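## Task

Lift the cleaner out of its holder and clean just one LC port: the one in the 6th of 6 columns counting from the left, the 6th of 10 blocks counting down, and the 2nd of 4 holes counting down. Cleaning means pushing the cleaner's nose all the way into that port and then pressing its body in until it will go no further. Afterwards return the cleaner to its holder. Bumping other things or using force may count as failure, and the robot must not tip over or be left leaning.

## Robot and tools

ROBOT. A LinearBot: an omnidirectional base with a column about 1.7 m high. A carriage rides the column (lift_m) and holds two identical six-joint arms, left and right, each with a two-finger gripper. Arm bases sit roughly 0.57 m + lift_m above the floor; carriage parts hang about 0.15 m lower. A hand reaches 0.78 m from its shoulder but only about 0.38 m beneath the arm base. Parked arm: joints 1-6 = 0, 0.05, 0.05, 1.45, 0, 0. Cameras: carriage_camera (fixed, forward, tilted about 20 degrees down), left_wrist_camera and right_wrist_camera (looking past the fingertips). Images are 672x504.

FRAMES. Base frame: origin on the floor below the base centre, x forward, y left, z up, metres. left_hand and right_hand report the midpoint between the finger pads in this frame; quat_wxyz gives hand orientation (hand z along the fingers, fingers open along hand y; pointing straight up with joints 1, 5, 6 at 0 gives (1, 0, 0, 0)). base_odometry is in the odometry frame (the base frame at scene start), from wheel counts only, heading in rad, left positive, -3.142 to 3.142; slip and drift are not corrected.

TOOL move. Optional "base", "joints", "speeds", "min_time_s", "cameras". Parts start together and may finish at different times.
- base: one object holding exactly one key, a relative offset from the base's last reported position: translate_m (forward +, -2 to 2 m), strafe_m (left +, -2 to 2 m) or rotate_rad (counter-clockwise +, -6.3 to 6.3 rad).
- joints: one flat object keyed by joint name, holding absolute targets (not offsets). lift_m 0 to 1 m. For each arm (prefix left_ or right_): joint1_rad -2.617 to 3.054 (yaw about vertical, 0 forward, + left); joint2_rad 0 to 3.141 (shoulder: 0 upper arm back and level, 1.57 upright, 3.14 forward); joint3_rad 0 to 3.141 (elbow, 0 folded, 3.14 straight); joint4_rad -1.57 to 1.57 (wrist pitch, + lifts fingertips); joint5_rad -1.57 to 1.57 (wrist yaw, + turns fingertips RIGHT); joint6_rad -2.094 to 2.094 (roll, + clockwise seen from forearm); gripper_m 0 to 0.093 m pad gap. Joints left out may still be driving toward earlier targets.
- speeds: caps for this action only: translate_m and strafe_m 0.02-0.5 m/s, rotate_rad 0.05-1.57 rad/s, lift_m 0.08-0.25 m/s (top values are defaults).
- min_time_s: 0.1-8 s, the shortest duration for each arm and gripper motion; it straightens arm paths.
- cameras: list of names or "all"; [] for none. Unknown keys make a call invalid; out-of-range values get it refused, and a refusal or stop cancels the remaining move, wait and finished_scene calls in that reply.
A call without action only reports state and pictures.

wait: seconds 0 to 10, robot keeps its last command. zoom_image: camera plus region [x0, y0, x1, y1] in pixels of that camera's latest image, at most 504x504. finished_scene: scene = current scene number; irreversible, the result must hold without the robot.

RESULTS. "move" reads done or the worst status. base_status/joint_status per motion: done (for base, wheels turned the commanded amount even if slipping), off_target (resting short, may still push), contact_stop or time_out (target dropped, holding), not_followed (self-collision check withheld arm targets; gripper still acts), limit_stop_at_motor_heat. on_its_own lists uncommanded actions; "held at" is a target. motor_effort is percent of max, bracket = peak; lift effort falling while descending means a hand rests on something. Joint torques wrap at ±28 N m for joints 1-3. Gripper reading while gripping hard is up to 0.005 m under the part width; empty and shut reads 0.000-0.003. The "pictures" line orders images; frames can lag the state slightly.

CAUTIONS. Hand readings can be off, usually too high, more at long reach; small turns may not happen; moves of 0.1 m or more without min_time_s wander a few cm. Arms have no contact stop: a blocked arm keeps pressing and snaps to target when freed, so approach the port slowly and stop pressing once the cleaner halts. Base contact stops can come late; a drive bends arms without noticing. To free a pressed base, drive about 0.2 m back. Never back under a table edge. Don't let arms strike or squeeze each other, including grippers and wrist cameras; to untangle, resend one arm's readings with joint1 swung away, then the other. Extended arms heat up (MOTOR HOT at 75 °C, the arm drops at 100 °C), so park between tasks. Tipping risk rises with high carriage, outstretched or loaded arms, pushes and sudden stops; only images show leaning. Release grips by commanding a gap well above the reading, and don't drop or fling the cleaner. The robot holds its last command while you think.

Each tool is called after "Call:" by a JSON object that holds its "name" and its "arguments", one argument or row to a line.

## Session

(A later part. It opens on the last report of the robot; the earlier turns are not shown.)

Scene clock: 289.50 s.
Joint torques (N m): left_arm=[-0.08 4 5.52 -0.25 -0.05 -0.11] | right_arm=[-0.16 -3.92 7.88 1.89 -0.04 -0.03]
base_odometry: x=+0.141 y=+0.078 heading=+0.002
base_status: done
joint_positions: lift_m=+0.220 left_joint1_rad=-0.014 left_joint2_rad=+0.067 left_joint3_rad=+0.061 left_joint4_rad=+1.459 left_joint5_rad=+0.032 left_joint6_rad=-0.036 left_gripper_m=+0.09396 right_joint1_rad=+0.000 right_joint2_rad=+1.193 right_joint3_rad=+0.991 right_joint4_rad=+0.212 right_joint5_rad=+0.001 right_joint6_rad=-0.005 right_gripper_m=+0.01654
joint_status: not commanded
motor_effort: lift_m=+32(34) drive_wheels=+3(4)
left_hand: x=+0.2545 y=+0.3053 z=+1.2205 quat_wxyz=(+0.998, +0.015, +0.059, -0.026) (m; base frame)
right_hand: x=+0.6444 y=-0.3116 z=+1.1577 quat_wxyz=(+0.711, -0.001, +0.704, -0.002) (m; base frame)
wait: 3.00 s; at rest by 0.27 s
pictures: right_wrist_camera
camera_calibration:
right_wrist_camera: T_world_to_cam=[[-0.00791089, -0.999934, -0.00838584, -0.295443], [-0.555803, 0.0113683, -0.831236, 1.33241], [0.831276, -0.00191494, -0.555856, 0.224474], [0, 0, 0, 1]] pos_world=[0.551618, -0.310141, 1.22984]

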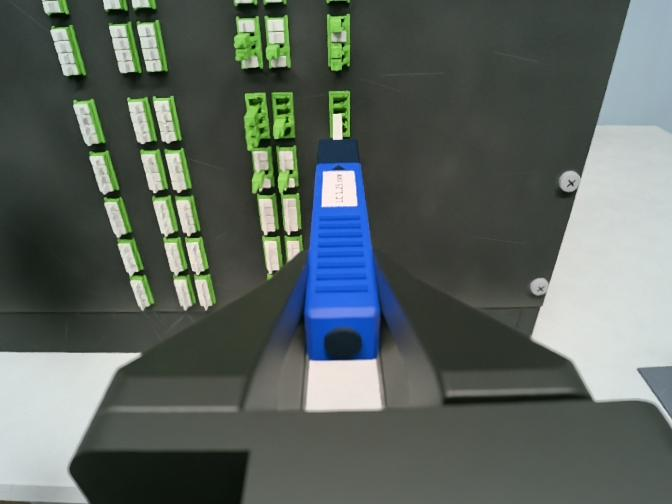

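Call:
{"name": "move", "arguments": {
  "base": {"translate_m":0.005},
  "speeds": {"translate_m":0.02},
  "joints": {"lift_m":0.221},
  "cameras": []
}}

Call:
{"name": "wait", "arguments": {
  "seconds": 2,
  "cameras": ["carriage_camera","right_wrist_camera"]
}}

Call:
{"name": "zoom_image", "arguments": {
  "camera": "right_wrist_camera",
  "region": [305, 80, 375, 150]
}}

Call:
{"name": "zoom_image", "arguments": {
  "camera": "carriage_camera",
  "region": [420, 140, 480, 200]
}}

Scene clock: 301.60 s.
Joint torques (N m): left_arm=[-0.23 3.64 5.18 -0.29 -0.03 -0.15] | right_arm=[-0.09 -3.97 7.9 1.89 -0.06 -0.01]
move: done
base_odometry: x=+0.146 y=+0.078 heading=+0.002
base_status: done
joint_positions: lift_m=+0.221 left_joint1_rad=-0.014 left_joint2_rad=+0.067 left_joint3_rad=+0.061 left_joint4_rad=+1.460 left_joint5_rad=+0.032 left_joint6_rad=-0.036 left_gripper_m=+0.09396 right_joint1_rad=+0.000 right_joint2_rad=+1.193 right_joint3_rad=+0.991 right_joint4_rad=+0.211 right_joint5_rad=+0.001 right_joint6_rad=-0.005 right_gripper_m=+0.01654
joint_status: all done
motor_effort: lift_m=+34(36) drive_wheels=-1(7)
left_hand: x=+0.2543 y=+0.3053 z=+1.2209 quat_wxyz=(+0.998, +0.015, +0.059, -0.026) (m; base frame)
right_hand: x=+0.6444 y=-0.3116 z=+1.1579 quat_wxyz=(+0.710, -0.001, +0.704, -0.002) (m; base frame)
pictures: none
No camera images: "cameras" was empty.

Scene clock: 303.60 s.
Joint torques (N m): left_arm=[-0.36 3.66 5.37 -0.25 -0.01 -0.1] | right_arm=[-0.17 -3.9 7.87 1.87 -0.05 0]
base_odometry: x=+0.146 y=+0.078 heading=+0.002
base_status: done
joint_positions: lift_m=+0.221 left_joint1_rad=-0.014 left_joint2_rad=+0.067 left_joint3_rad=+0.061 left_joint4_rad=+1.460 left_joint5_rad=+0.032 left_joint6_rad=-0.036 left_gripper_m=+0.09396 right_joint1_rad=+0.000 right_joint2_rad=+1.193 right_joint3_rad=+0.991 right_joint4_rad=+0.211 right_joint5_rad=+0.001 right_joint6_rad=-0.005 right_gripper_m=+0.01654
joint_status: all done
motor_effort: lift_m=+33(36) drive_wheels=-1(7)
left_hand: x=+0.2543 y=+0.3053 z=+1.2209 quat_wxyz=(+0.998, +0.015, +0.059, -0.026) (m; base frame)
right_hand: x=+0.6444 y=-0.3116 z=+1.1579 quat_wxyz=(+0.710, -0.001, +0.704, -0.002) (m; base frame)
wait: 2.00 s; at rest by 0.27 s
pictures: carriage_camera, right_wrist_camera
camera_calibration:
carriage_camera: T_world_to_cam=[[-0.029171, -0.999221, -0.0265927, 0.0362183], [-0.375931, 0.0356179, -0.925963, 1.1678], [0.926188, -0.0170142, -0.376677, 0.327671], [0, 0, 0, 1]] pos_world=[0.136582, 0.000170692, 1.20573]
right_wrist_camera: T_world_to_cam=[[-0.00791745, -0.999934, -0.00837854, -0.295445], [-0.556472, 0.0113674, -0.830789, 1.33252], [0.830829, -0.0019153, -0.556525, 0.225627], [0, 0, 0, 1]] pos_world=[0.551715, -0.310141, 1.23014]

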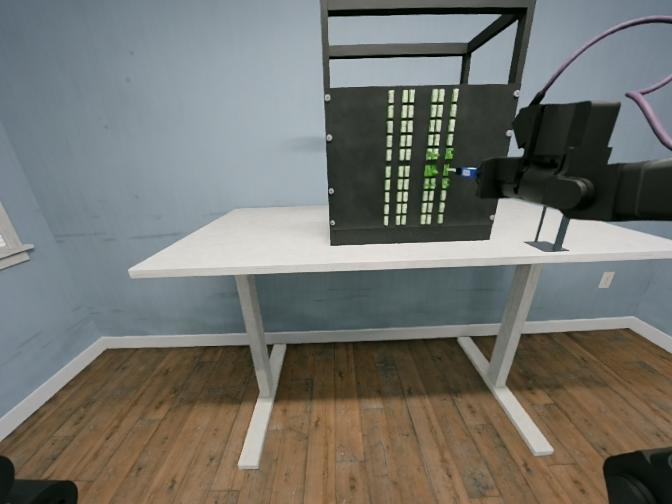

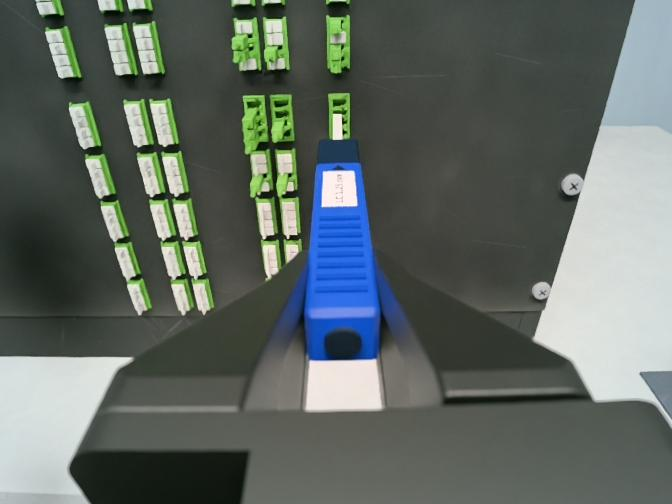

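Scaled by 7.200 from the camera's 672x504 image, which has a finer 960x720 frame.

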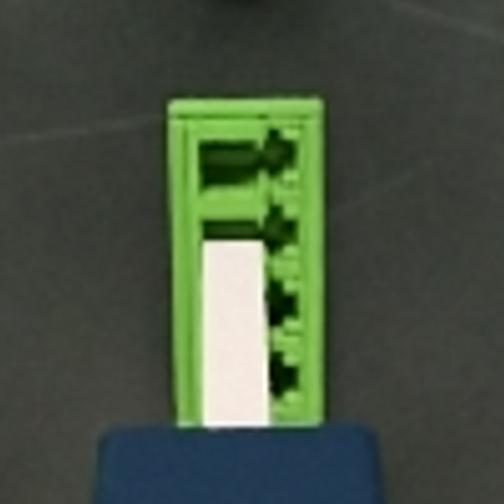

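Scaled by 8.400 from the camera's 672x504 image, which has a finer 960x720 frame.

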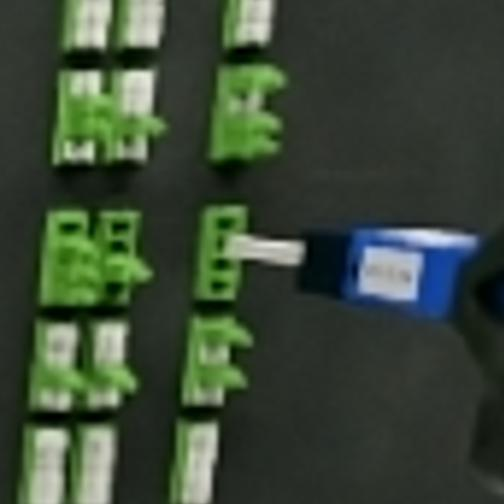

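Call:
{"name": "move", "arguments": {
  "base": {"translate_m":0.003},
  "speeds": {"translate_m":0.02},
  "joints": {"lift_m":0.2215},
  "cameras": []
}}

Call:
{"name": "wait", "arguments": {
  "seconds": 1.5,
  "cameras": ["carriage_camera","right_wrist_camera"]
}}

Call:
{"name": "zoom_image", "arguments": {
  "camera": "right_wrist_camera",
  "region": [305, 80, 375, 150]
}}

Call:
{"name": "zoom_image", "arguments": {
  "camera": "carriage_camera",
  "region": [430, 150, 470, 190]
}}

Scene clock: 324.17 s.
Joint torques (N m): left_arm=[-0.12 3.63 5.46 -0.27 -0.01 -0.07] | right_arm=[-0.09 -3.96 7.94 1.93 -0.04 -0.04]
move: done
base_odometry: x=+0.149 y=+0.078 heading=+0.002
base_status: done
joint_positions: lift_m=+0.221 left_joint1_rad=-0.014 left_joint2_rad=+0.067 left_joint3_rad=+0.061 left_joint4_rad=+1.461 left_joint5_rad=+0.032 left_joint6_rad=-0.036 left_gripper_m=+0.09396 right_joint1_rad=+0.000 right_joint2_rad=+1.193 right_joint3_rad=+0.991 right_joint4_rad=+0.211 right_joint5_rad=+0.001 right_joint6_rad=-0.005 right_gripper_m=+0.01654
joint_status: all done
motor_effort: lift_m=+35(36) drive_wheels=-1(6)
left_hand: x=+0.2541 y=+0.3053 z=+1.2214 quat_wxyz=(+0.998, +0.015, +0.058, -0.026) (m; base frame)
right_hand: x=+0.6444 y=-0.3116 z=+1.1584 quat_wxyz=(+0.710, -0.001, +0.704, -0.002) (m; base frame)
pictures: none
No camera images: "cameras" was empty.

Scene clock: 325.67 s.
Joint torques (N m): left_arm=[-0.16 3.78 5.34 -0.3 -0.05 -0.08] | right_arm=[-0.25 -3.97 7.83 1.9 -0.04 -0.02]
base_odometry: x=+0.149 y=+0.078 heading=+0.002
base_status: done
joint_positions: lift_m=+0.221 left_joint1_rad=-0.014 left_joint2_rad=+0.067 left_joint3_rad=+0.061 left_joint4_rad=+1.461 left_joint5_rad=+0.032 left_joint6_rad=-0.036 left_gripper_m=+0.09396 right_joint1_rad=+0.000 right_joint2_rad=+1.193 right_joint3_rad=+0.991 right_joint4_rad=+0.211 right_joint5_rad=+0.001 right_joint6_rad=-0.005 right_gripper_m=+0.01654
joint_status: all done
motor_effort: lift_m=+33(36) drive_wheels=+1(6)
left_hand: x=+0.2541 y=+0.3053 z=+1.2214 quat_wxyz=(+0.998, +0.015, +0.058, -0.026) (m; base frame)
right_hand: x=+0.6444 y=-0.3116 z=+1.1584 quat_wxyz=(+0.710, -0.001, +0.704, -0.002) (m; base frame)
wait: 1.50 s; at rest by 0.27 s
pictures: carriage_camera, right_wrist_camera
camera_calibration:
carriage_camera: T_world_to_cam=[[-0.029171, -0.999221, -0.0265927, 0.0362316], [-0.375931, 0.0356179, -0.925963, 1.16826], [0.926188, -0.0170142, -0.376677, 0.32786], [0, 0, 0, 1]] pos_world=[0.136582, 0.000170692, 1.20623]
right_wrist_camera: T_world_to_cam=[[-0.00791745, -0.999934, -0.00837854, -0.295441], [-0.556472, 0.0113674, -0.830789, 1.33294], [0.830829, -0.0019153, -0.556525, 0.225906], [0, 0, 0, 1]] pos_world=[0.551715, -0.310141, 1.23064]

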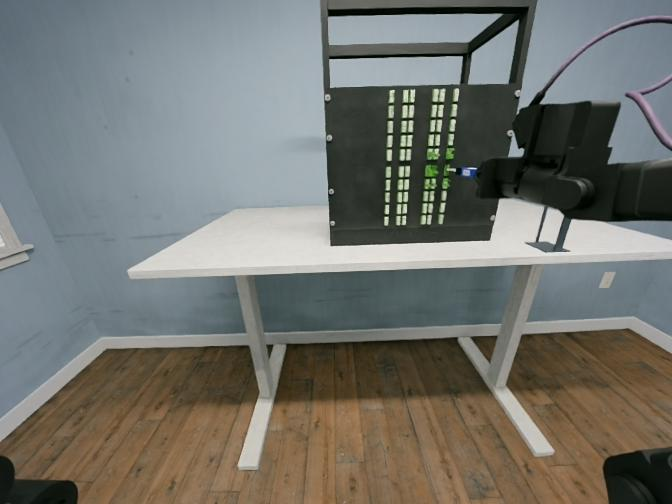

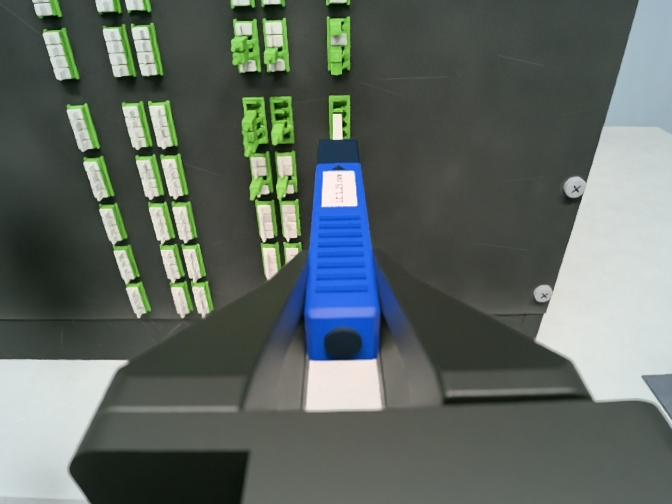

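Scaled by 7.200 from the camera's 672x504 image, which has a finer 960x720 frame.

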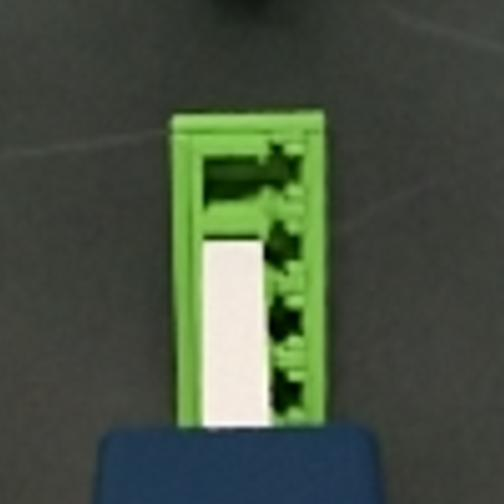

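Scaled by 12.600 from the camera's 672x504 image, which has a finer 960x720 frame.

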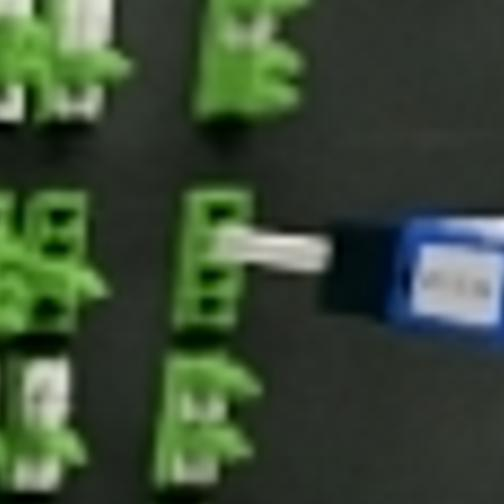

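Call:
{"name": "move", "arguments": {
  "base": {"translate_m":0.0015},
  "speeds": {"translate_m":0.02},
  "cameras": []
}}

Call:
{"name": "wait", "arguments": {
  "seconds": 1.5,
  "cameras": ["carriage_camera","right_wrist_camera"]
}}

Call:
{"name": "zoom_image", "arguments": {
  "camera": "right_wrist_camera",
  "region": [315, 90, 365, 140]
}}

Call:
{"name": "zoom_image", "arguments": {
  "camera": "carriage_camera",
  "region": [430, 150, 470, 190]
}}

Scene clock: 331.87 s.
Joint torques (N m): left_arm=[-0.34 3.9 5.23 -0.33 -0.02 -0.08] | right_arm=[-0.16 -4.07 7.84 1.89 -0.04 0]
move: done
base_odometry: x=+0.150 y=+0.078 heading=+0.002
base_status: done
joint_positions: lift_m=+0.221 left_joint1_rad=-0.014 left_joint2_rad=+0.067 left_joint3_rad=+0.061 left_joint4_rad=+1.461 left_joint5_rad=+0.032 left_joint6_rad=-0.036 left_gripper_m=+0.09396 right_joint1_rad=+0.000 right_joint2_rad=+1.194 right_joint3_rad=+0.991 right_joint4_rad=+0.211 right_joint5_rad=+0.001 right_joint6_rad=-0.005 right_gripper_m=+0.01654
joint_status: not commanded
motor_effort: lift_m=+33(36) drive_wheels=+1(6)
left_hand: x=+0.2542 y=+0.3053 z=+1.2214 quat_wxyz=(+0.998, +0.015, +0.058, -0.026) (m; base frame)
right_hand: x=+0.6447 y=-0.3116 z=+1.1578 quat_wxyz=(+0.710, -0.001, +0.704, -0.002) (m; base frame)
pictures: none
No camera images: "cameras" was empty.

Scene clock: 333.37 s.
Joint torques (N m): left_arm=[-0.09 3.96 5.37 -0.22 -0.03 -0.09] | right_arm=[-0.03 -4.1 7.92 1.89 -0.01 -0.03]
base_odometry: x=+0.150 y=+0.078 heading=+0.002
base_status: done
joint_positions: lift_m=+0.221 left_joint1_rad=-0.014 left_joint2_rad=+0.067 left_joint3_rad=+0.061 left_joint4_rad=+1.461 left_joint5_rad=+0.032 left_joint6_rad=-0.036 left_gripper_m=+0.09396 right_joint1_rad=+0.000 right_joint2_rad=+1.194 right_joint3_rad=+0.991 right_joint4_rad=+0.211 right_joint5_rad=+0.001 right_joint6_rad=-0.005 right_gripper_m=+0.01654
joint_status: not commanded
motor_effort: lift_m=+34(36) drive_wheels=+1(6)
left_hand: x=+0.2542 y=+0.3053 z=+1.2214 quat_wxyz=(+0.998, +0.015, +0.058, -0.026) (m; base frame)
right_hand: x=+0.6447 y=-0.3116 z=+1.1578 quat_wxyz=(+0.710, -0.001, +0.704, -0.002) (m; base frame)
wait: 1.50 s; at rest by 0.27 s
pictures: carriage_camera, right_wrist_camera
camera_calibration:
carriage_camera: T_world_to_cam=[[-0.029171, -0.999221, -0.0265927, 0.0362316], [-0.375931, 0.0356179, -0.925963, 1.16826], [0.926188, -0.0170142, -0.376677, 0.32786], [0, 0, 0, 1]] pos_world=[0.136582, 0.000170692, 1.20623]
right_wrist_camera: T_world_to_cam=[[-0.00793013, -0.999934, -0.00836812, -0.295447], [-0.557715, 0.0113687, -0.829954, 1.33248], [0.829994, -0.00191462, -0.557768, 0.22734], [0, 0, 0, 1]] pos_world=[0.55211, -0.310141, 1.23023]

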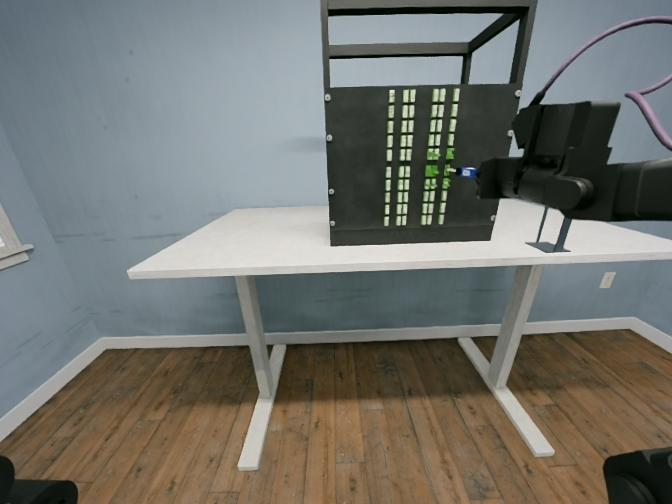

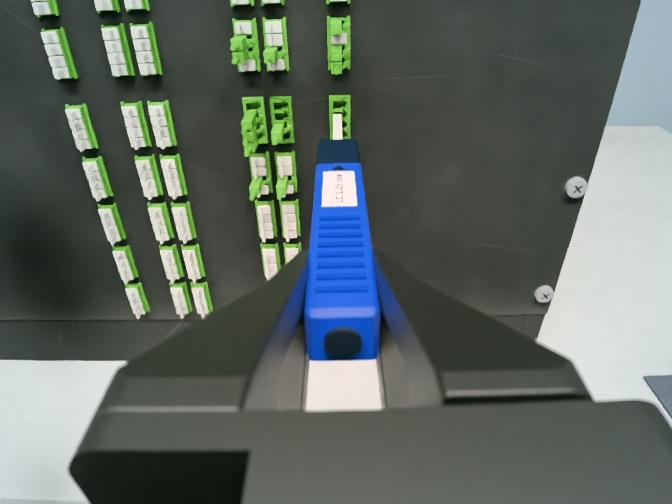

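Scaled by 10.080 from the camera's 672x504 image, which has a finer 960x720 frame.

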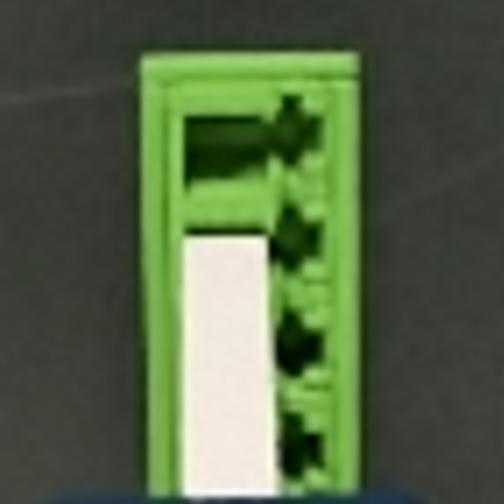

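Scaled by 12.600 from the camera's 672x504 image, which has a finer 960x720 frame.

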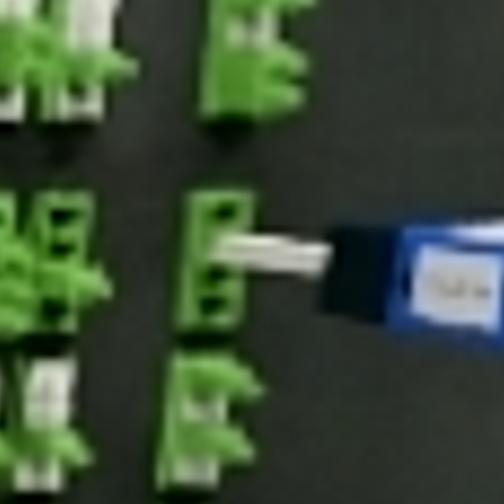

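Call:
{"name": "move", "arguments": {
  "base": {"translate_m":0.002},
  "speeds": {"translate_m":0.02},
  "cameras": []
}}

Call:
{"name": "wait", "arguments": {
  "seconds": 1.5,
  "cameras": ["carriage_camera","right_wrist_camera"]
}}

Call:
{"name": "zoom_image", "arguments": {
  "camera": "right_wrist_camera",
  "region": [315, 90, 365, 140]
}}

Call:
{"name": "zoom_image", "arguments": {
  "camera": "carriage_camera",
  "region": [430, 150, 470, 190]
}}

Scene clock: 340.37 s.
Joint torques (N m): left_arm=[-0.18 3.96 5.26 -0.25 -0.06 -0.09] | right_arm=[-0.18 -4.04 7.92 1.91 -0.03 -0.02]
move: done
base_odometry: x=+0.152 y=+0.078 heading=+0.003
base_status: done
joint_positions: lift_m=+0.221 left_joint1_rad=-0.014 left_joint2_rad=+0.067 left_joint3_rad=+0.061 left_joint4_rad=+1.461 left_joint5_rad=+0.032 left_joint6_rad=-0.036 left_gripper_m=+0.09396 right_joint1_rad=+0.000 right_joint2_rad=+1.194 right_joint3_rad=+0.991 right_joint4_rad=+0.211 right_joint5_rad=+0.001 right_joint6_rad=-0.005 right_gripper_m=+0.01654
joint_status: not commanded
motor_effort: lift_m=+33(35) drive_wheels=+0(7)
left_hand: x=+0.2542 y=+0.3053 z=+1.2214 quat_wxyz=(+0.998, +0.015, +0.058, -0.026) (m; base frame)
right_hand: x=+0.6447 y=-0.3116 z=+1.1578 quat_wxyz=(+0.710, -0.001, +0.704, -0.002) (m; base frame)
pictures: none
No camera images: "cameras" was empty.

Scene clock: 341.87 s.
Joint torques (N m): left_arm=[-0.16 3.54 5.34 -0.25 -0.08 -0.07] | right_arm=[-0.1 -4.03 8.01 1.89 -0.06 -0.01]
base_odometry: x=+0.152 y=+0.078 heading=+0.003
base_status: done
joint_positions: lift_m=+0.221 left_joint1_rad=-0.014 left_joint2_rad=+0.067 left_joint3_rad=+0.061 left_joint4_rad=+1.461 left_joint5_rad=+0.032 left_joint6_rad=-0.036 left_gripper_m=+0.09396 right_joint1_rad=+0.000 right_joint2_rad=+1.194 right_joint3_rad=+0.991 right_joint4_rad=+0.211 right_joint5_rad=+0.001 right_joint6_rad=-0.005 right_gripper_m=+0.01654
joint_status: not commanded
motor_effort: lift_m=+35(35) drive_wheels=+1(7)
left_hand: x=+0.2542 y=+0.3053 z=+1.2214 quat_wxyz=(+0.998, +0.015, +0.058, -0.026) (m; base frame)
right_hand: x=+0.6447 y=-0.3116 z=+1.1578 quat_wxyz=(+0.710, -0.001, +0.704, -0.002) (m; base frame)
wait: 1.50 s; at rest by 0.27 s
pictures: carriage_camera, right_wrist_camera
camera_calibration:
carriage_camera: T_world_to_cam=[[-0.029171, -0.999221, -0.0265927, 0.0362316], [-0.375931, 0.0356179, -0.925963, 1.16826], [0.926188, -0.0170142, -0.376677, 0.32786], [0, 0, 0, 1]] pos_world=[0.136582, 0.000170692, 1.20623]
right_wrist_camera: T_world_to_cam=[[-0.00793013, -0.999934, -0.00836812, -0.295447], [-0.557715, 0.0113687, -0.829954, 1.33248], [0.829994, -0.00191462, -0.557768, 0.22734], [0, 0, 0, 1]] pos_world=[0.55211, -0.310141, 1.23023]

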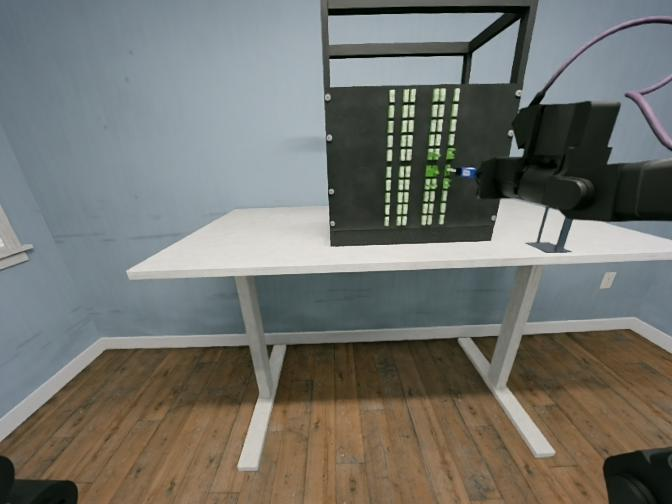

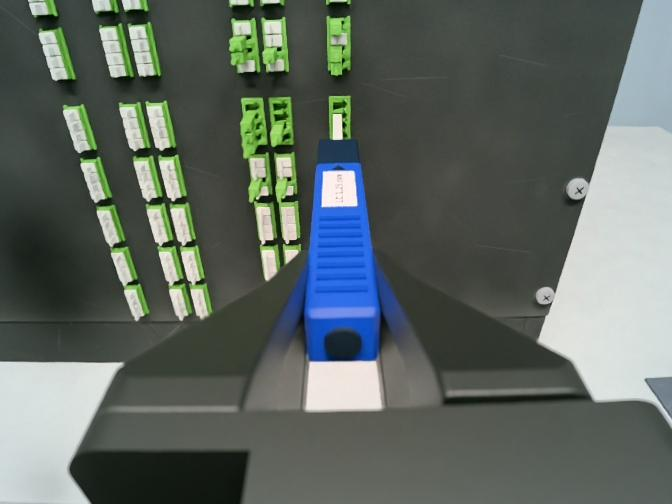

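Scaled by 10.080 from the camera's 672x504 image, which has a finer 960x720 frame.

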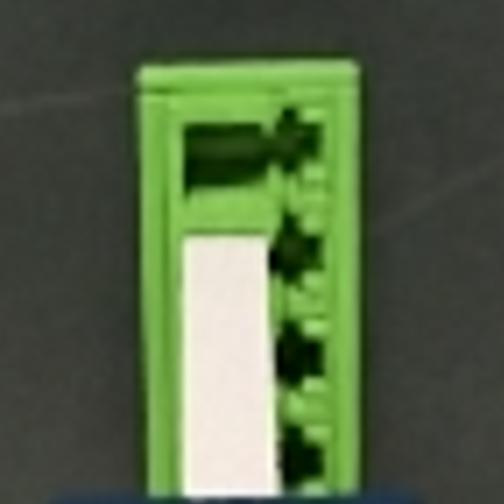

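Scaled by 12.600 from the camera's 672x504 image, which has a finer 960x720 frame.

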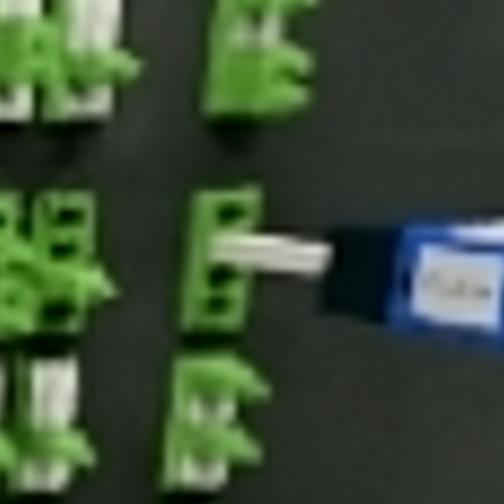

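Call:
{"name": "move", "arguments": {
  "base": {"translate_m":0.002},
  "speeds": {"translate_m":0.02},
  "cameras": []
}}

Call:
{"name": "wait", "arguments": {
  "seconds": 1.5,
  "cameras": ["carriage_camera","right_wrist_camera"]
}}

Call:
{"name": "zoom_image", "arguments": {
  "camera": "right_wrist_camera",
  "region": [315, 90, 365, 140]
}}

Call:
{"name": "zoom_image", "arguments": {
  "camera": "carriage_camera",
  "region": [430, 150, 470, 190]
}}

Scene clock: 354.37 s.
Joint torques (N m): left_arm=[-0.35 3.93 5.45 -0.27 -0.07 -0.08] | right_arm=[-0.05 -4.07 7.87 1.89 -0.03 -0.01]
move: done
base_odometry: x=+0.154 y=+0.078 heading=+0.003
base_status: done
joint_positions: lift_m=+0.221 left_joint1_rad=-0.014 left_joint2_rad=+0.067 left_joint3_rad=+0.061 left_joint4_rad=+1.460 left_joint5_rad=+0.032 left_joint6_rad=-0.036 left_gripper_m=+0.09396 right_joint1_rad=+0.000 right_joint2_rad=+1.194 right_joint3_rad=+0.991 right_joint4_rad=+0.211 right_joint5_rad=+0.001 right_joint6_rad=-0.005 right_gripper_m=+0.01654
joint_status: not commanded
motor_effort: lift_m=+33(35) drive_wheels=+0(8)
left_hand: x=+0.2543 y=+0.3053 z=+1.2213 quat_wxyz=(+0.998, +0.015, +0.059, -0.026) (m; base frame)
right_hand: x=+0.6447 y=-0.3116 z=+1.1578 quat_wxyz=(+0.710, -0.001, +0.704, -0.002) (m; base frame)
pictures: none
No camera images: "cameras" was empty.

Scene clock: 355.87 s.
Joint torques (N m): left_arm=[-0.4 3.71 5.41 -0.21 -0.06 -0.15] | right_arm=[-0.08 -3.96 7.99 1.9 -0.04 -0.02]
base_odometry: x=+0.154 y=+0.078 heading=+0.003
base_status: done
joint_positions: lift_m=+0.221 left_joint1_rad=-0.014 left_joint2_rad=+0.067 left_joint3_rad=+0.061 left_joint4_rad=+1.460 left_joint5_rad=+0.032 left_joint6_rad=-0.036 left_gripper_m=+0.09396 right_joint1_rad=+0.000 right_joint2_rad=+1.194 right_joint3_rad=+0.991 right_joint4_rad=+0.211 right_joint5_rad=+0.001 right_joint6_rad=-0.005 right_gripper_m=+0.01654
joint_status: not commanded
motor_effort: lift_m=+34(35) drive_wheels=+1(8)
left_hand: x=+0.2543 y=+0.3053 z=+1.2213 quat_wxyz=(+0.998, +0.015, +0.059, -0.026) (m; base frame)
right_hand: x=+0.6447 y=-0.3116 z=+1.1578 quat_wxyz=(+0.710, -0.001, +0.704, -0.002) (m; base frame)
wait: 1.50 s; at rest by 0.27 s
pictures: carriage_camera, right_wrist_camera
camera_calibration:
carriage_camera: T_world_to_cam=[[-0.029171, -0.999221, -0.0265927, 0.0362316], [-0.375931, 0.0356179, -0.925963, 1.16826], [0.926188, -0.0170142, -0.376677, 0.32786], [0, 0, 0, 1]] pos_world=[0.136582, 0.000170692, 1.20623]
right_wrist_camera: T_world_to_cam=[[-0.00793013, -0.999934, -0.00836812, -0.295447], [-0.557715, 0.0113687, -0.829954, 1.33248], [0.829994, -0.00191462, -0.557768, 0.22734], [0, 0, 0, 1]] pos_world=[0.55211, -0.310141, 1.23023]

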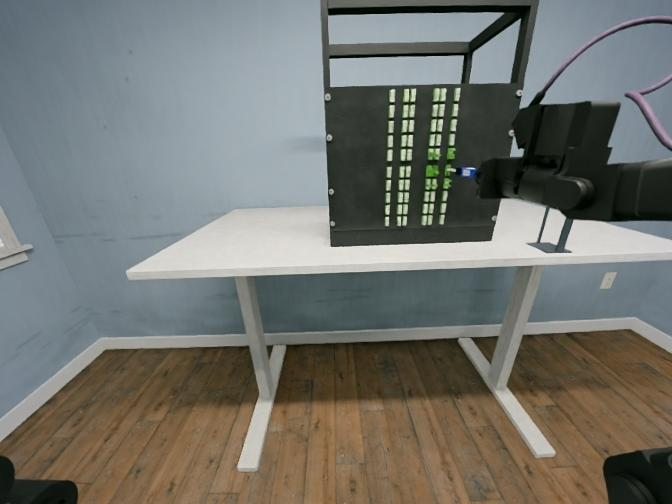

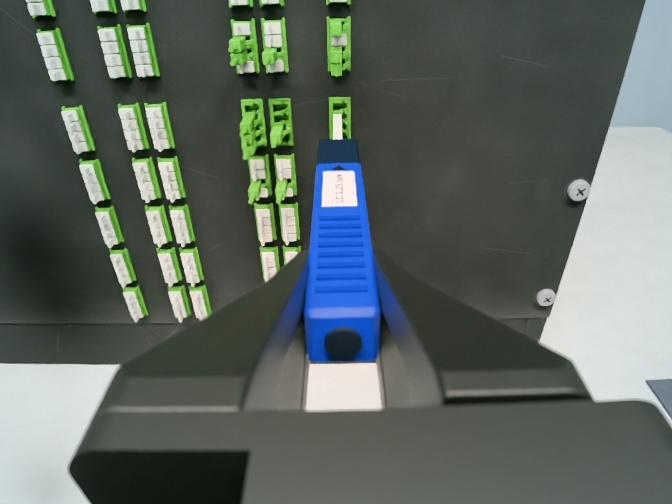

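Scaled by 10.080 from the camera's 672x504 image, which has a finer 960x720 frame.

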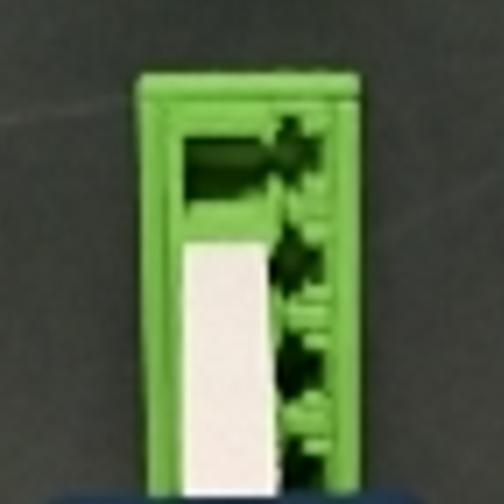

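Scaled by 12.600 from the camera's 672x504 image, which has a finer 960x720 frame.

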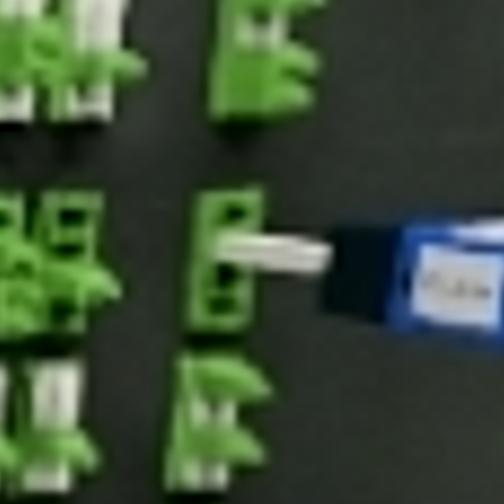

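Call:
{"name": "move", "arguments": {
  "base": {"translate_m":0.003},
  "speeds": {"translate_m":0.02},
  "cameras": []
}}

Call:
{"name": "wait", "arguments": {
  "seconds": 1.5,
  "cameras": ["carriage_camera","right_wrist_camera"]
}}

Call:
{"name": "zoom_image", "arguments": {
  "camera": "right_wrist_camera",
  "region": [300, 90, 380, 170]
}}

Call:
{"name": "zoom_image", "arguments": {
  "camera": "carriage_camera",
  "region": [430, 150, 470, 190]
}}

Scene clock: 362.53 s.
Joint torques (N m): left_arm=[-0.2 3.77 5.38 -0.25 -0.06 -0.08] | right_arm=[-0.09 -4.04 7.91 1.9 -0.04 -0.01]
move: done
base_odometry: x=+0.157 y=+0.078 heading=+0.003
base_status: done
joint_positions: lift_m=+0.221 left_joint1_rad=-0.014 left_joint2_rad=+0.067 left_joint3_rad=+0.061 left_joint4_rad=+1.460 left_joint5_rad=+0.032 left_joint6_rad=-0.036 left_gripper_m=+0.09396 right_joint1_rad=+0.000 right_joint2_rad=+1.194 right_joint3_rad=+0.991 right_joint4_rad=+0.211 right_joint5_rad=+0.001 right_joint6_rad=-0.005 right_gripper_m=+0.01654
joint_status: not commanded
motor_effort: lift_m=+34(35) drive_wheels=+0(8)
left_hand: x=+0.2543 y=+0.3053 z=+1.2213 quat_wxyz=(+0.998, +0.015, +0.059, -0.026) (m; base frame)
right_hand: x=+0.6447 y=-0.3116 z=+1.1578 quat_wxyz=(+0.710, -0.001, +0.704, -0.002) (m; base frame)
pictures: none
No camera images: "cameras" was empty.

Scene clock: 364.03 s.
Joint torques (N m): left_arm=[-0.32 3.84 5.42 -0.2 -0.01 -0.05] | right_arm=[-0.13 -3.99 7.87 1.9 -0.04 -0.01]
base_odometry: x=+0.157 y=+0.078 heading=+0.003
base_status: done
joint_positions: lift_m=+0.221 left_joint1_rad=-0.014 left_joint2_rad=+0.067 left_joint3_rad=+0.061 left_joint4_rad=+1.460 left_joint5_rad=+0.032 left_joint6_rad=-0.036 left_gripper_m=+0.09396 right_joint1_rad=+0.000 right_joint2_rad=+1.194 right_joint3_rad=+0.991 right_joint4_rad=+0.211 right_joint5_rad=+0.001 right_joint6_rad=-0.005 right_gripper_m=+0.01654
joint_status: not commanded
motor_effort: lift_m=+35(35) drive_wheels=+1(8)
left_hand: x=+0.2543 y=+0.3053 z=+1.2213 quat_wxyz=(+0.998, +0.015, +0.059, -0.026) (m; base frame)
right_hand: x=+0.6447 y=-0.3116 z=+1.1578 quat_wxyz=(+0.710, -0.001, +0.704, -0.002) (m; base frame)
wait: 1.50 s; at rest by 0.27 s
pictures: carriage_camera, right_wrist_camera
camera_calibration:
carriage_camera: T_world_to_cam=[[-0.029171, -0.999221, -0.0265927, 0.0362316], [-0.375931, 0.0356179, -0.925963, 1.16826], [0.926188, -0.0170142, -0.376677, 0.32786], [0, 0, 0, 1]] pos_world=[0.136582, 0.000170692, 1.20623]
right_wrist_camera: T_world_to_cam=[[-0.00793013, -0.999934, -0.00836812, -0.295447], [-0.557715, 0.0113687, -0.829954, 1.33248], [0.829994, -0.00191462, -0.557768, 0.22734], [0, 0, 0, 1]] pos_world=[0.55211, -0.310141, 1.23023]

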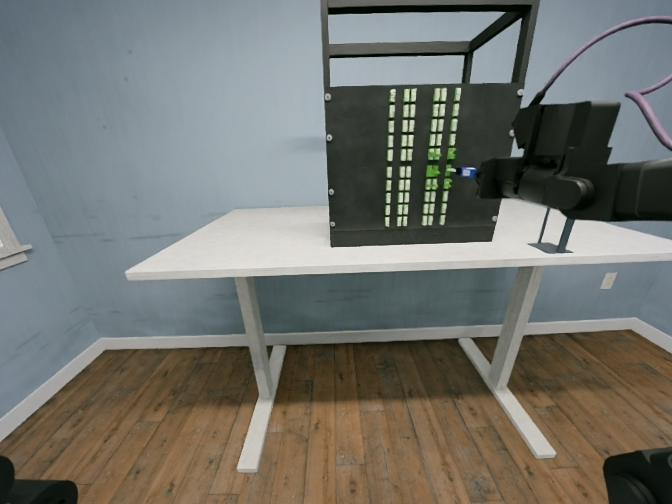

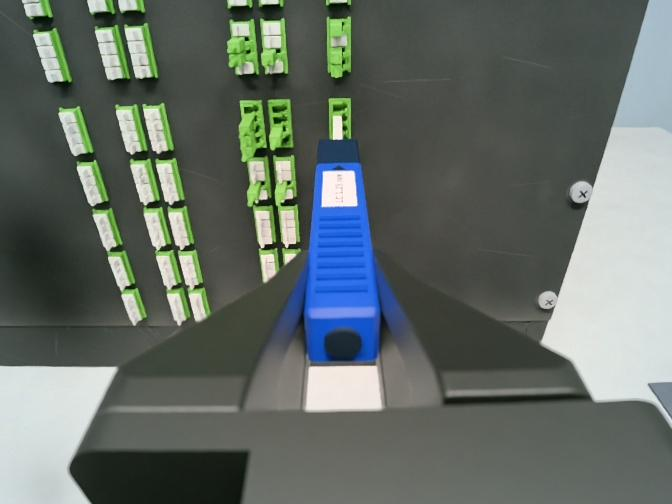

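Scaled by 6.300 from the camera's 672x504 image, which has a finer 960x720 frame.

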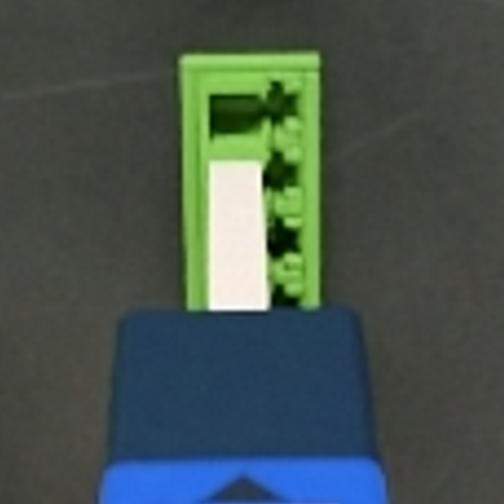

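Scaled by 12.600 from the camera's 672x504 image, which has a finer 960x720 frame.

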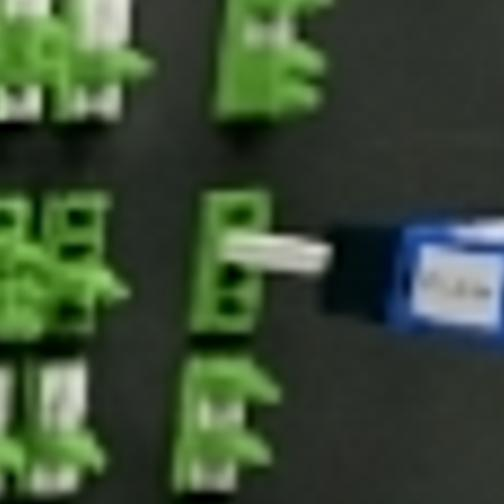

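Call:
{"name": "move", "arguments": {
  "base": {"translate_m":0.005},
  "speeds": {"translate_m":0.02},
  "cameras": []
}}

Call:
{"name": "wait", "arguments": {
  "seconds": 1.5,
  "cameras": ["carriage_camera","right_wrist_camera"]
}}

Call:
{"name": "zoom_image", "arguments": {
  "camera": "right_wrist_camera",
  "region": [300, 90, 380, 170]
}}

Call:
{"name": "zoom_image", "arguments": {
  "camera": "carriage_camera",
  "region": [430, 150, 470, 190]
}}

Scene clock: 370.47 s.
Joint torques (N m): left_arm=[-0.17 3.58 5.42 -0.24 -0.03 -0.12] | right_arm=[-0.12 -4.15 7.86 1.9 -0.04 -0.01]
move: done
base_odometry: x=+0.162 y=+0.078 heading=+0.003
base_status: done
joint_positions: lift_m=+0.221 left_joint1_rad=-0.014 left_joint2_rad=+0.067 left_joint3_rad=+0.061 left_joint4_rad=+1.460 left_joint5_rad=+0.032 left_joint6_rad=-0.036 left_gripper_m=+0.09396 right_joint1_rad=+0.000 right_joint2_rad=+1.194 right_joint3_rad=+0.991 right_joint4_rad=+0.211 right_joint5_rad=+0.001 right_joint6_rad=-0.005 right_gripper_m=+0.01654
joint_status: not commanded
motor_effort: lift_m=+32(36) drive_wheels=+0(9)
left_hand: x=+0.2543 y=+0.3053 z=+1.2213 quat_wxyz=(+0.998, +0.015, +0.059, -0.026) (m; base frame)
right_hand: x=+0.6447 y=-0.3116 z=+1.1578 quat_wxyz=(+0.710, -0.001, +0.704, -0.002) (m; base frame)
pictures: none
No camera images: "cameras" was empty.

Scene clock: 371.97 s.
Joint torques (N m): left_arm=[-0.13 3.85 5.39 -0.26 -0.06 -0.13] | right_arm=[-0.14 -4.03 7.79 1.88 -0.01 -0.03]
base_odometry: x=+0.162 y=+0.078 heading=+0.003
base_status: done
joint_positions: lift_m=+0.221 left_joint1_rad=-0.014 left_joint2_rad=+0.067 left_joint3_rad=+0.061 left_joint4_rad=+1.460 left_joint5_rad=+0.032 left_joint6_rad=-0.036 left_gripper_m=+0.09396 right_joint1_rad=+0.000 right_joint2_rad=+1.194 right_joint3_rad=+0.991 right_joint4_rad=+0.211 right_joint5_rad=+0.001 right_joint6_rad=-0.005 right_gripper_m=+0.01654
joint_status: not commanded
motor_effort: lift_m=+33(36) drive_wheels=+1(9)
left_hand: x=+0.2543 y=+0.3053 z=+1.2213 quat_wxyz=(+0.998, +0.015, +0.059, -0.026) (m; base frame)
right_hand: x=+0.6447 y=-0.3116 z=+1.1578 quat_wxyz=(+0.710, -0.001, +0.704, -0.002) (m; base frame)
wait: 1.50 s; at rest by 0.27 s
pictures: carriage_camera, right_wrist_camera
camera_calibration:
carriage_camera: T_world_to_cam=[[-0.029171, -0.999221, -0.0265927, 0.0362316], [-0.375931, 0.0356179, -0.925963, 1.16826], [0.926188, -0.0170142, -0.376677, 0.32786], [0, 0, 0, 1]] pos_world=[0.136582, 0.000170692, 1.20623]
right_wrist_camera: T_world_to_cam=[[-0.00793013, -0.999934, -0.00836812, -0.295447], [-0.557715, 0.0113687, -0.829954, 1.33248], [0.829994, -0.00191462, -0.557768, 0.22734], [0, 0, 0, 1]] pos_world=[0.55211, -0.310141, 1.23023]

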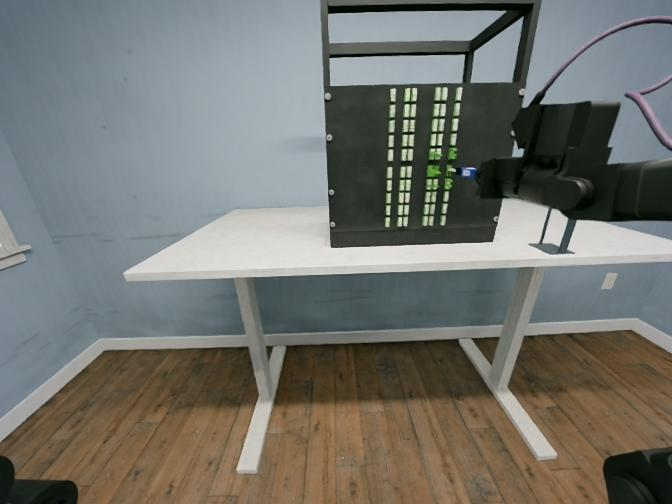

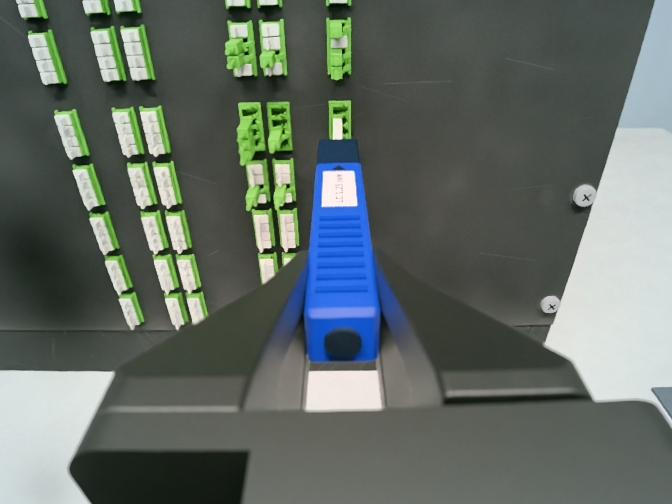

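Scaled by 6.300 from the camera's 672x504 image, which has a finer 960x720 frame.

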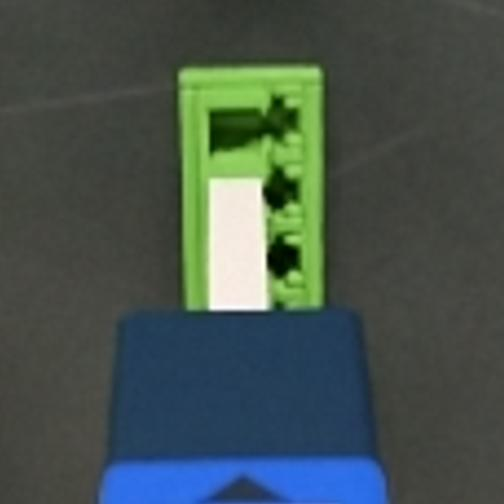

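Scaled by 12.600 from the camera's 672x504 image, which has a finer 960x720 frame.

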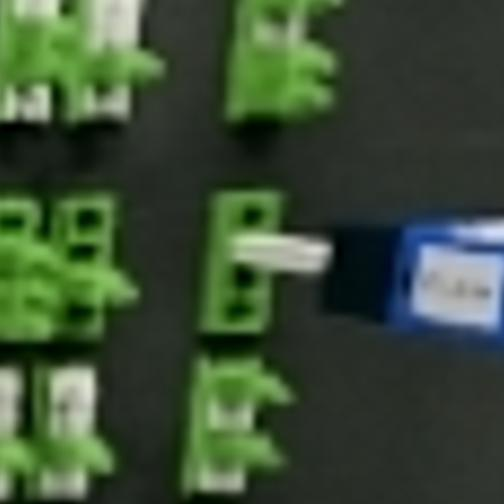

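Call:
{"name": "move", "arguments": {
  "base": {"translate_m":0.004},
  "speeds": {"translate_m":0.02},
  "cameras": []
}}

Call:
{"name": "wait", "arguments": {
  "seconds": 1.5,
  "cameras": ["right_wrist_camera"]
}}

Call:
{"name": "zoom_image", "arguments": {
  "camera": "right_wrist_camera",
  "region": [300, 90, 380, 170]
}}

Call:
{"name": "move", "arguments": {
  "base": {"translate_m":0.003},
  "speeds": {"translate_m":0.02},
  "cameras": []
}}

Call:
{"name": "wait", "arguments": {
  "seconds": 1.5,
  "cameras": ["right_wrist_camera"]
}}

Call:
{"name": "zoom_image", "arguments": {
  "camera": "right_wrist_camera",
  "region": [300, 90, 380, 170]
}}

Scene clock: 383.37 s.
Joint torques (N m): left_arm=[-0.24 3.6 5.31 -0.26 -0.08 -0.14] | right_arm=[-0.14 -3.86 7.9 1.89 -0.04 -0.04]
move: done
base_odometry: x=+0.166 y=+0.078 heading=+0.003
base_status: done
joint_positions: lift_m=+0.221 left_joint1_rad=-0.014 left_joint2_rad=+0.067 left_joint3_rad=+0.061 left_joint4_rad=+1.460 left_joint5_rad=+0.032 left_joint6_rad=-0.036 left_gripper_m=+0.09396 right_joint1_rad=+0.000 right_joint2_rad=+1.194 right_joint3_rad=+0.991 right_joint4_rad=+0.211 right_joint5_rad=+0.001 right_joint6_rad=-0.005 right_gripper_m=+0.01654
joint_status: not commanded
motor_effort: lift_m=+33(35) drive_wheels=+1(6)
left_hand: x=+0.2543 y=+0.3053 z=+1.2213 quat_wxyz=(+0.998, +0.015, +0.059, -0.026) (m; base frame)
right_hand: x=+0.6447 y=-0.3116 z=+1.1578 quat_wxyz=(+0.710, -0.001, +0.704, -0.002) (m; base frame)
pictures: none
No camera images: "cameras" was empty.

Scene clock: 384.87 s.
Joint torques (N m): left_arm=[-0.43 3.86 5.44 -0.23 -0.05 -0.18] | right_arm=[-0.03 -4.03 7.95 1.91 -0.05 0]
base_odometry: x=+0.166 y=+0.078 heading=+0.003
base_status: done
joint_positions: lift_m=+0.221 left_joint1_rad=-0.014 left_joint2_rad=+0.067 left_joint3_rad=+0.061 left_joint4_rad=+1.460 left_joint5_rad=+0.032 left_joint6_rad=-0.036 left_gripper_m=+0.09396 right_joint1_rad=+0.000 right_joint2_rad=+1.194 right_joint3_rad=+0.991 right_joint4_rad=+0.211 right_joint5_rad=+0.001 right_joint6_rad=-0.005 right_gripper_m=+0.01654
joint_status: not commanded
motor_effort: lift_m=+33(35) drive_wheels=+1(6)
left_hand: x=+0.2543 y=+0.3053 z=+1.2213 quat_wxyz=(+0.998, +0.015, +0.059, -0.026) (m; base frame)
right_hand: x=+0.6447 y=-0.3116 z=+1.1578 quat_wxyz=(+0.710, -0.001, +0.704, -0.002) (m; base frame)
wait: 1.50 s; at rest by 0.27 s
pictures: right_wrist_camera
camera_calibration:
right_wrist_camera: T_world_to_cam=[[-0.00793013, -0.999934, -0.00836812, -0.295447], [-0.557715, 0.0113687, -0.829954, 1.33248], [0.829994, -0.00191462, -0.557768, 0.22734], [0, 0, 0, 1]] pos_world=[0.55211, -0.310141, 1.23023]

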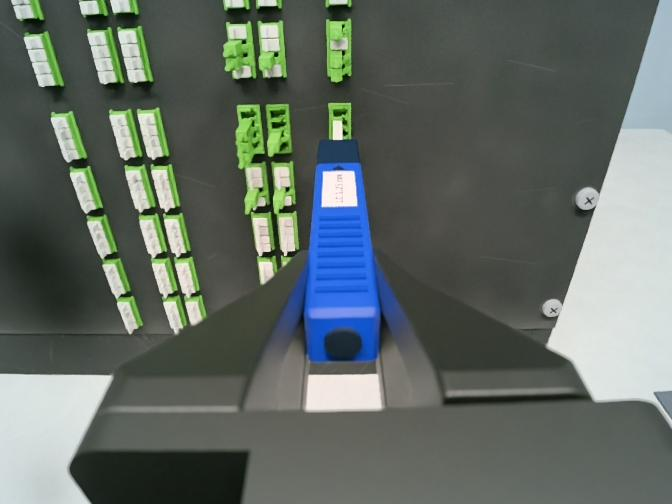

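Scaled by 6.300 from the camera's 672x504 image, which has a finer 960x720 frame.

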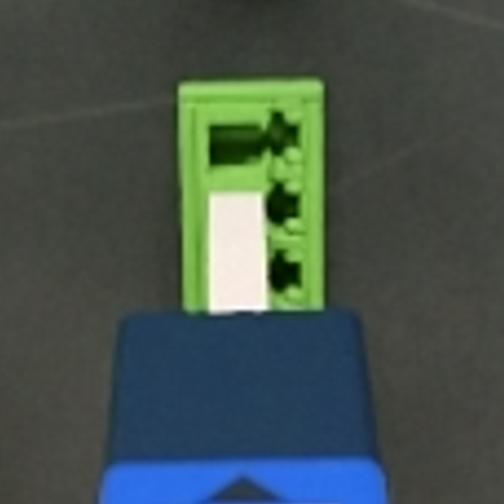

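Scene clock: 385.60 s.
Joint torques (N m): left_arm=[-0.21 3.84 5.41 -0.3 -0.08 -0.11] | right_arm=[-0.09 -4.11 7.86 1.9 -0.06 0.02]
move: done
base_odometry: x=+0.169 y=+0.078 heading=+0.003
base_status: done
joint_positions: lift_m=+0.221 left_joint1_rad=-0.014 left_joint2_rad=+0.067 left_joint3_rad=+0.061 left_joint4_rad=+1.460 left_joint5_rad=+0.032 left_joint6_rad=-0.036 left_gripper_m=+0.09396 right_joint1_rad=+0.000 right_joint2_rad=+1.194 right_joint3_rad=+0.991 right_joint4_rad=+0.211 right_joint5_rad=+0.001 right_joint6_rad=-0.005 right_gripper_m=+0.01654
joint_status: not commanded
motor_effort: lift_m=+34(35) drive_wheels=+1(7)
left_hand: x=+0.2543 y=+0.3053 z=+1.2213 quat_wxyz=(+0.998, +0.015, +0.059, -0.026) (m; base frame)
right_hand: x=+0.6447 y=-0.3116 z=+1.1578 quat_wxyz=(+0.710, -0.001, +0.704, -0.002) (m; base frame)
pictures: none
No camera images: "cameras" was empty.

Scene clock: 387.10 s.
Joint torques (N m): left_arm=[-0.17 3.74 5.26 -0.24 -0.03 -0.1] | right_arm=[-0.18 -4.04 7.97 1.91 -0.03 -0.01]
base_odometry: x=+0.169 y=+0.078 heading=+0.003
base_status: done
joint_positions: lift_m=+0.221 left_joint1_rad=-0.014 left_joint2_rad=+0.067 left_joint3_rad=+0.061 left_joint4_rad=+1.460 left_joint5_rad=+0.032 left_joint6_rad=-0.036 left_gripper_m=+0.09396 right_joint1_rad=+0.000 right_joint2_rad=+1.194 right_joint3_rad=+0.991 right_joint4_rad=+0.211 right_joint5_rad=+0.001 right_joint6_rad=-0.005 right_gripper_m=+0.01654
joint_status: not commanded
motor_effort: lift_m=+34(35) drive_wheels=+1(7)
left_hand: x=+0.2543 y=+0.3053 z=+1.2213 quat_wxyz=(+0.998, +0.015, +0.059, -0.026) (m; base frame)
right_hand: x=+0.6447 y=-0.3116 z=+1.1578 quat_wxyz=(+0.710, -0.001, +0.704, -0.002) (m; base frame)
wait: 1.50 s; at rest by 0.27 s
pictures: right_wrist_camera
camera_calibration:
right_wrist_camera: T_world_to_cam=[[-0.00793013, -0.999934, -0.00836812, -0.295447], [-0.557715, 0.0113687, -0.829954, 1.33248], [0.829994, -0.00191462, -0.557768, 0.22734], [0, 0, 0, 1]] pos_world=[0.55211, -0.310141, 1.23023]

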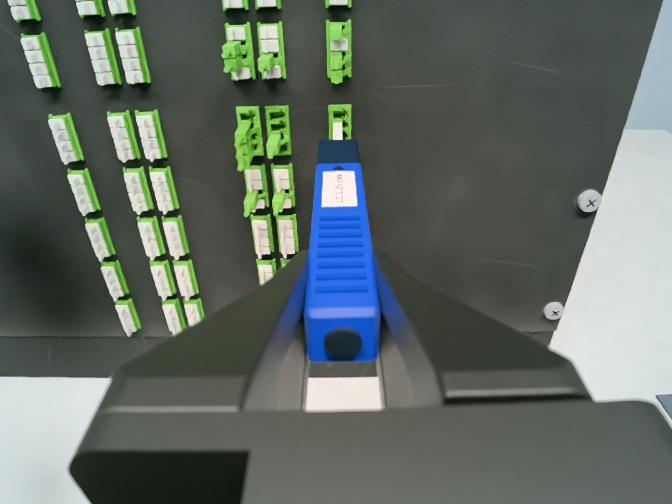

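Scaled by 6.300 from the camera's 672x504 image, which has a finer 960x720 frame.

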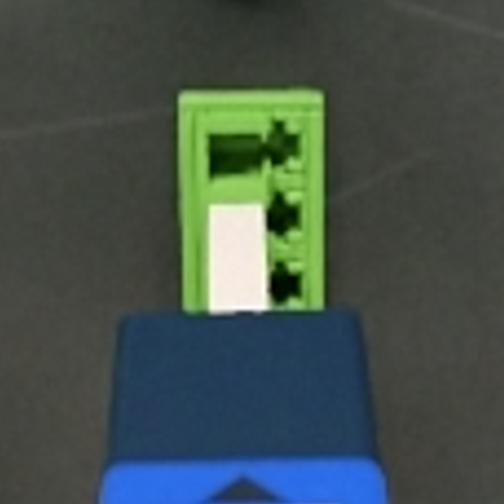

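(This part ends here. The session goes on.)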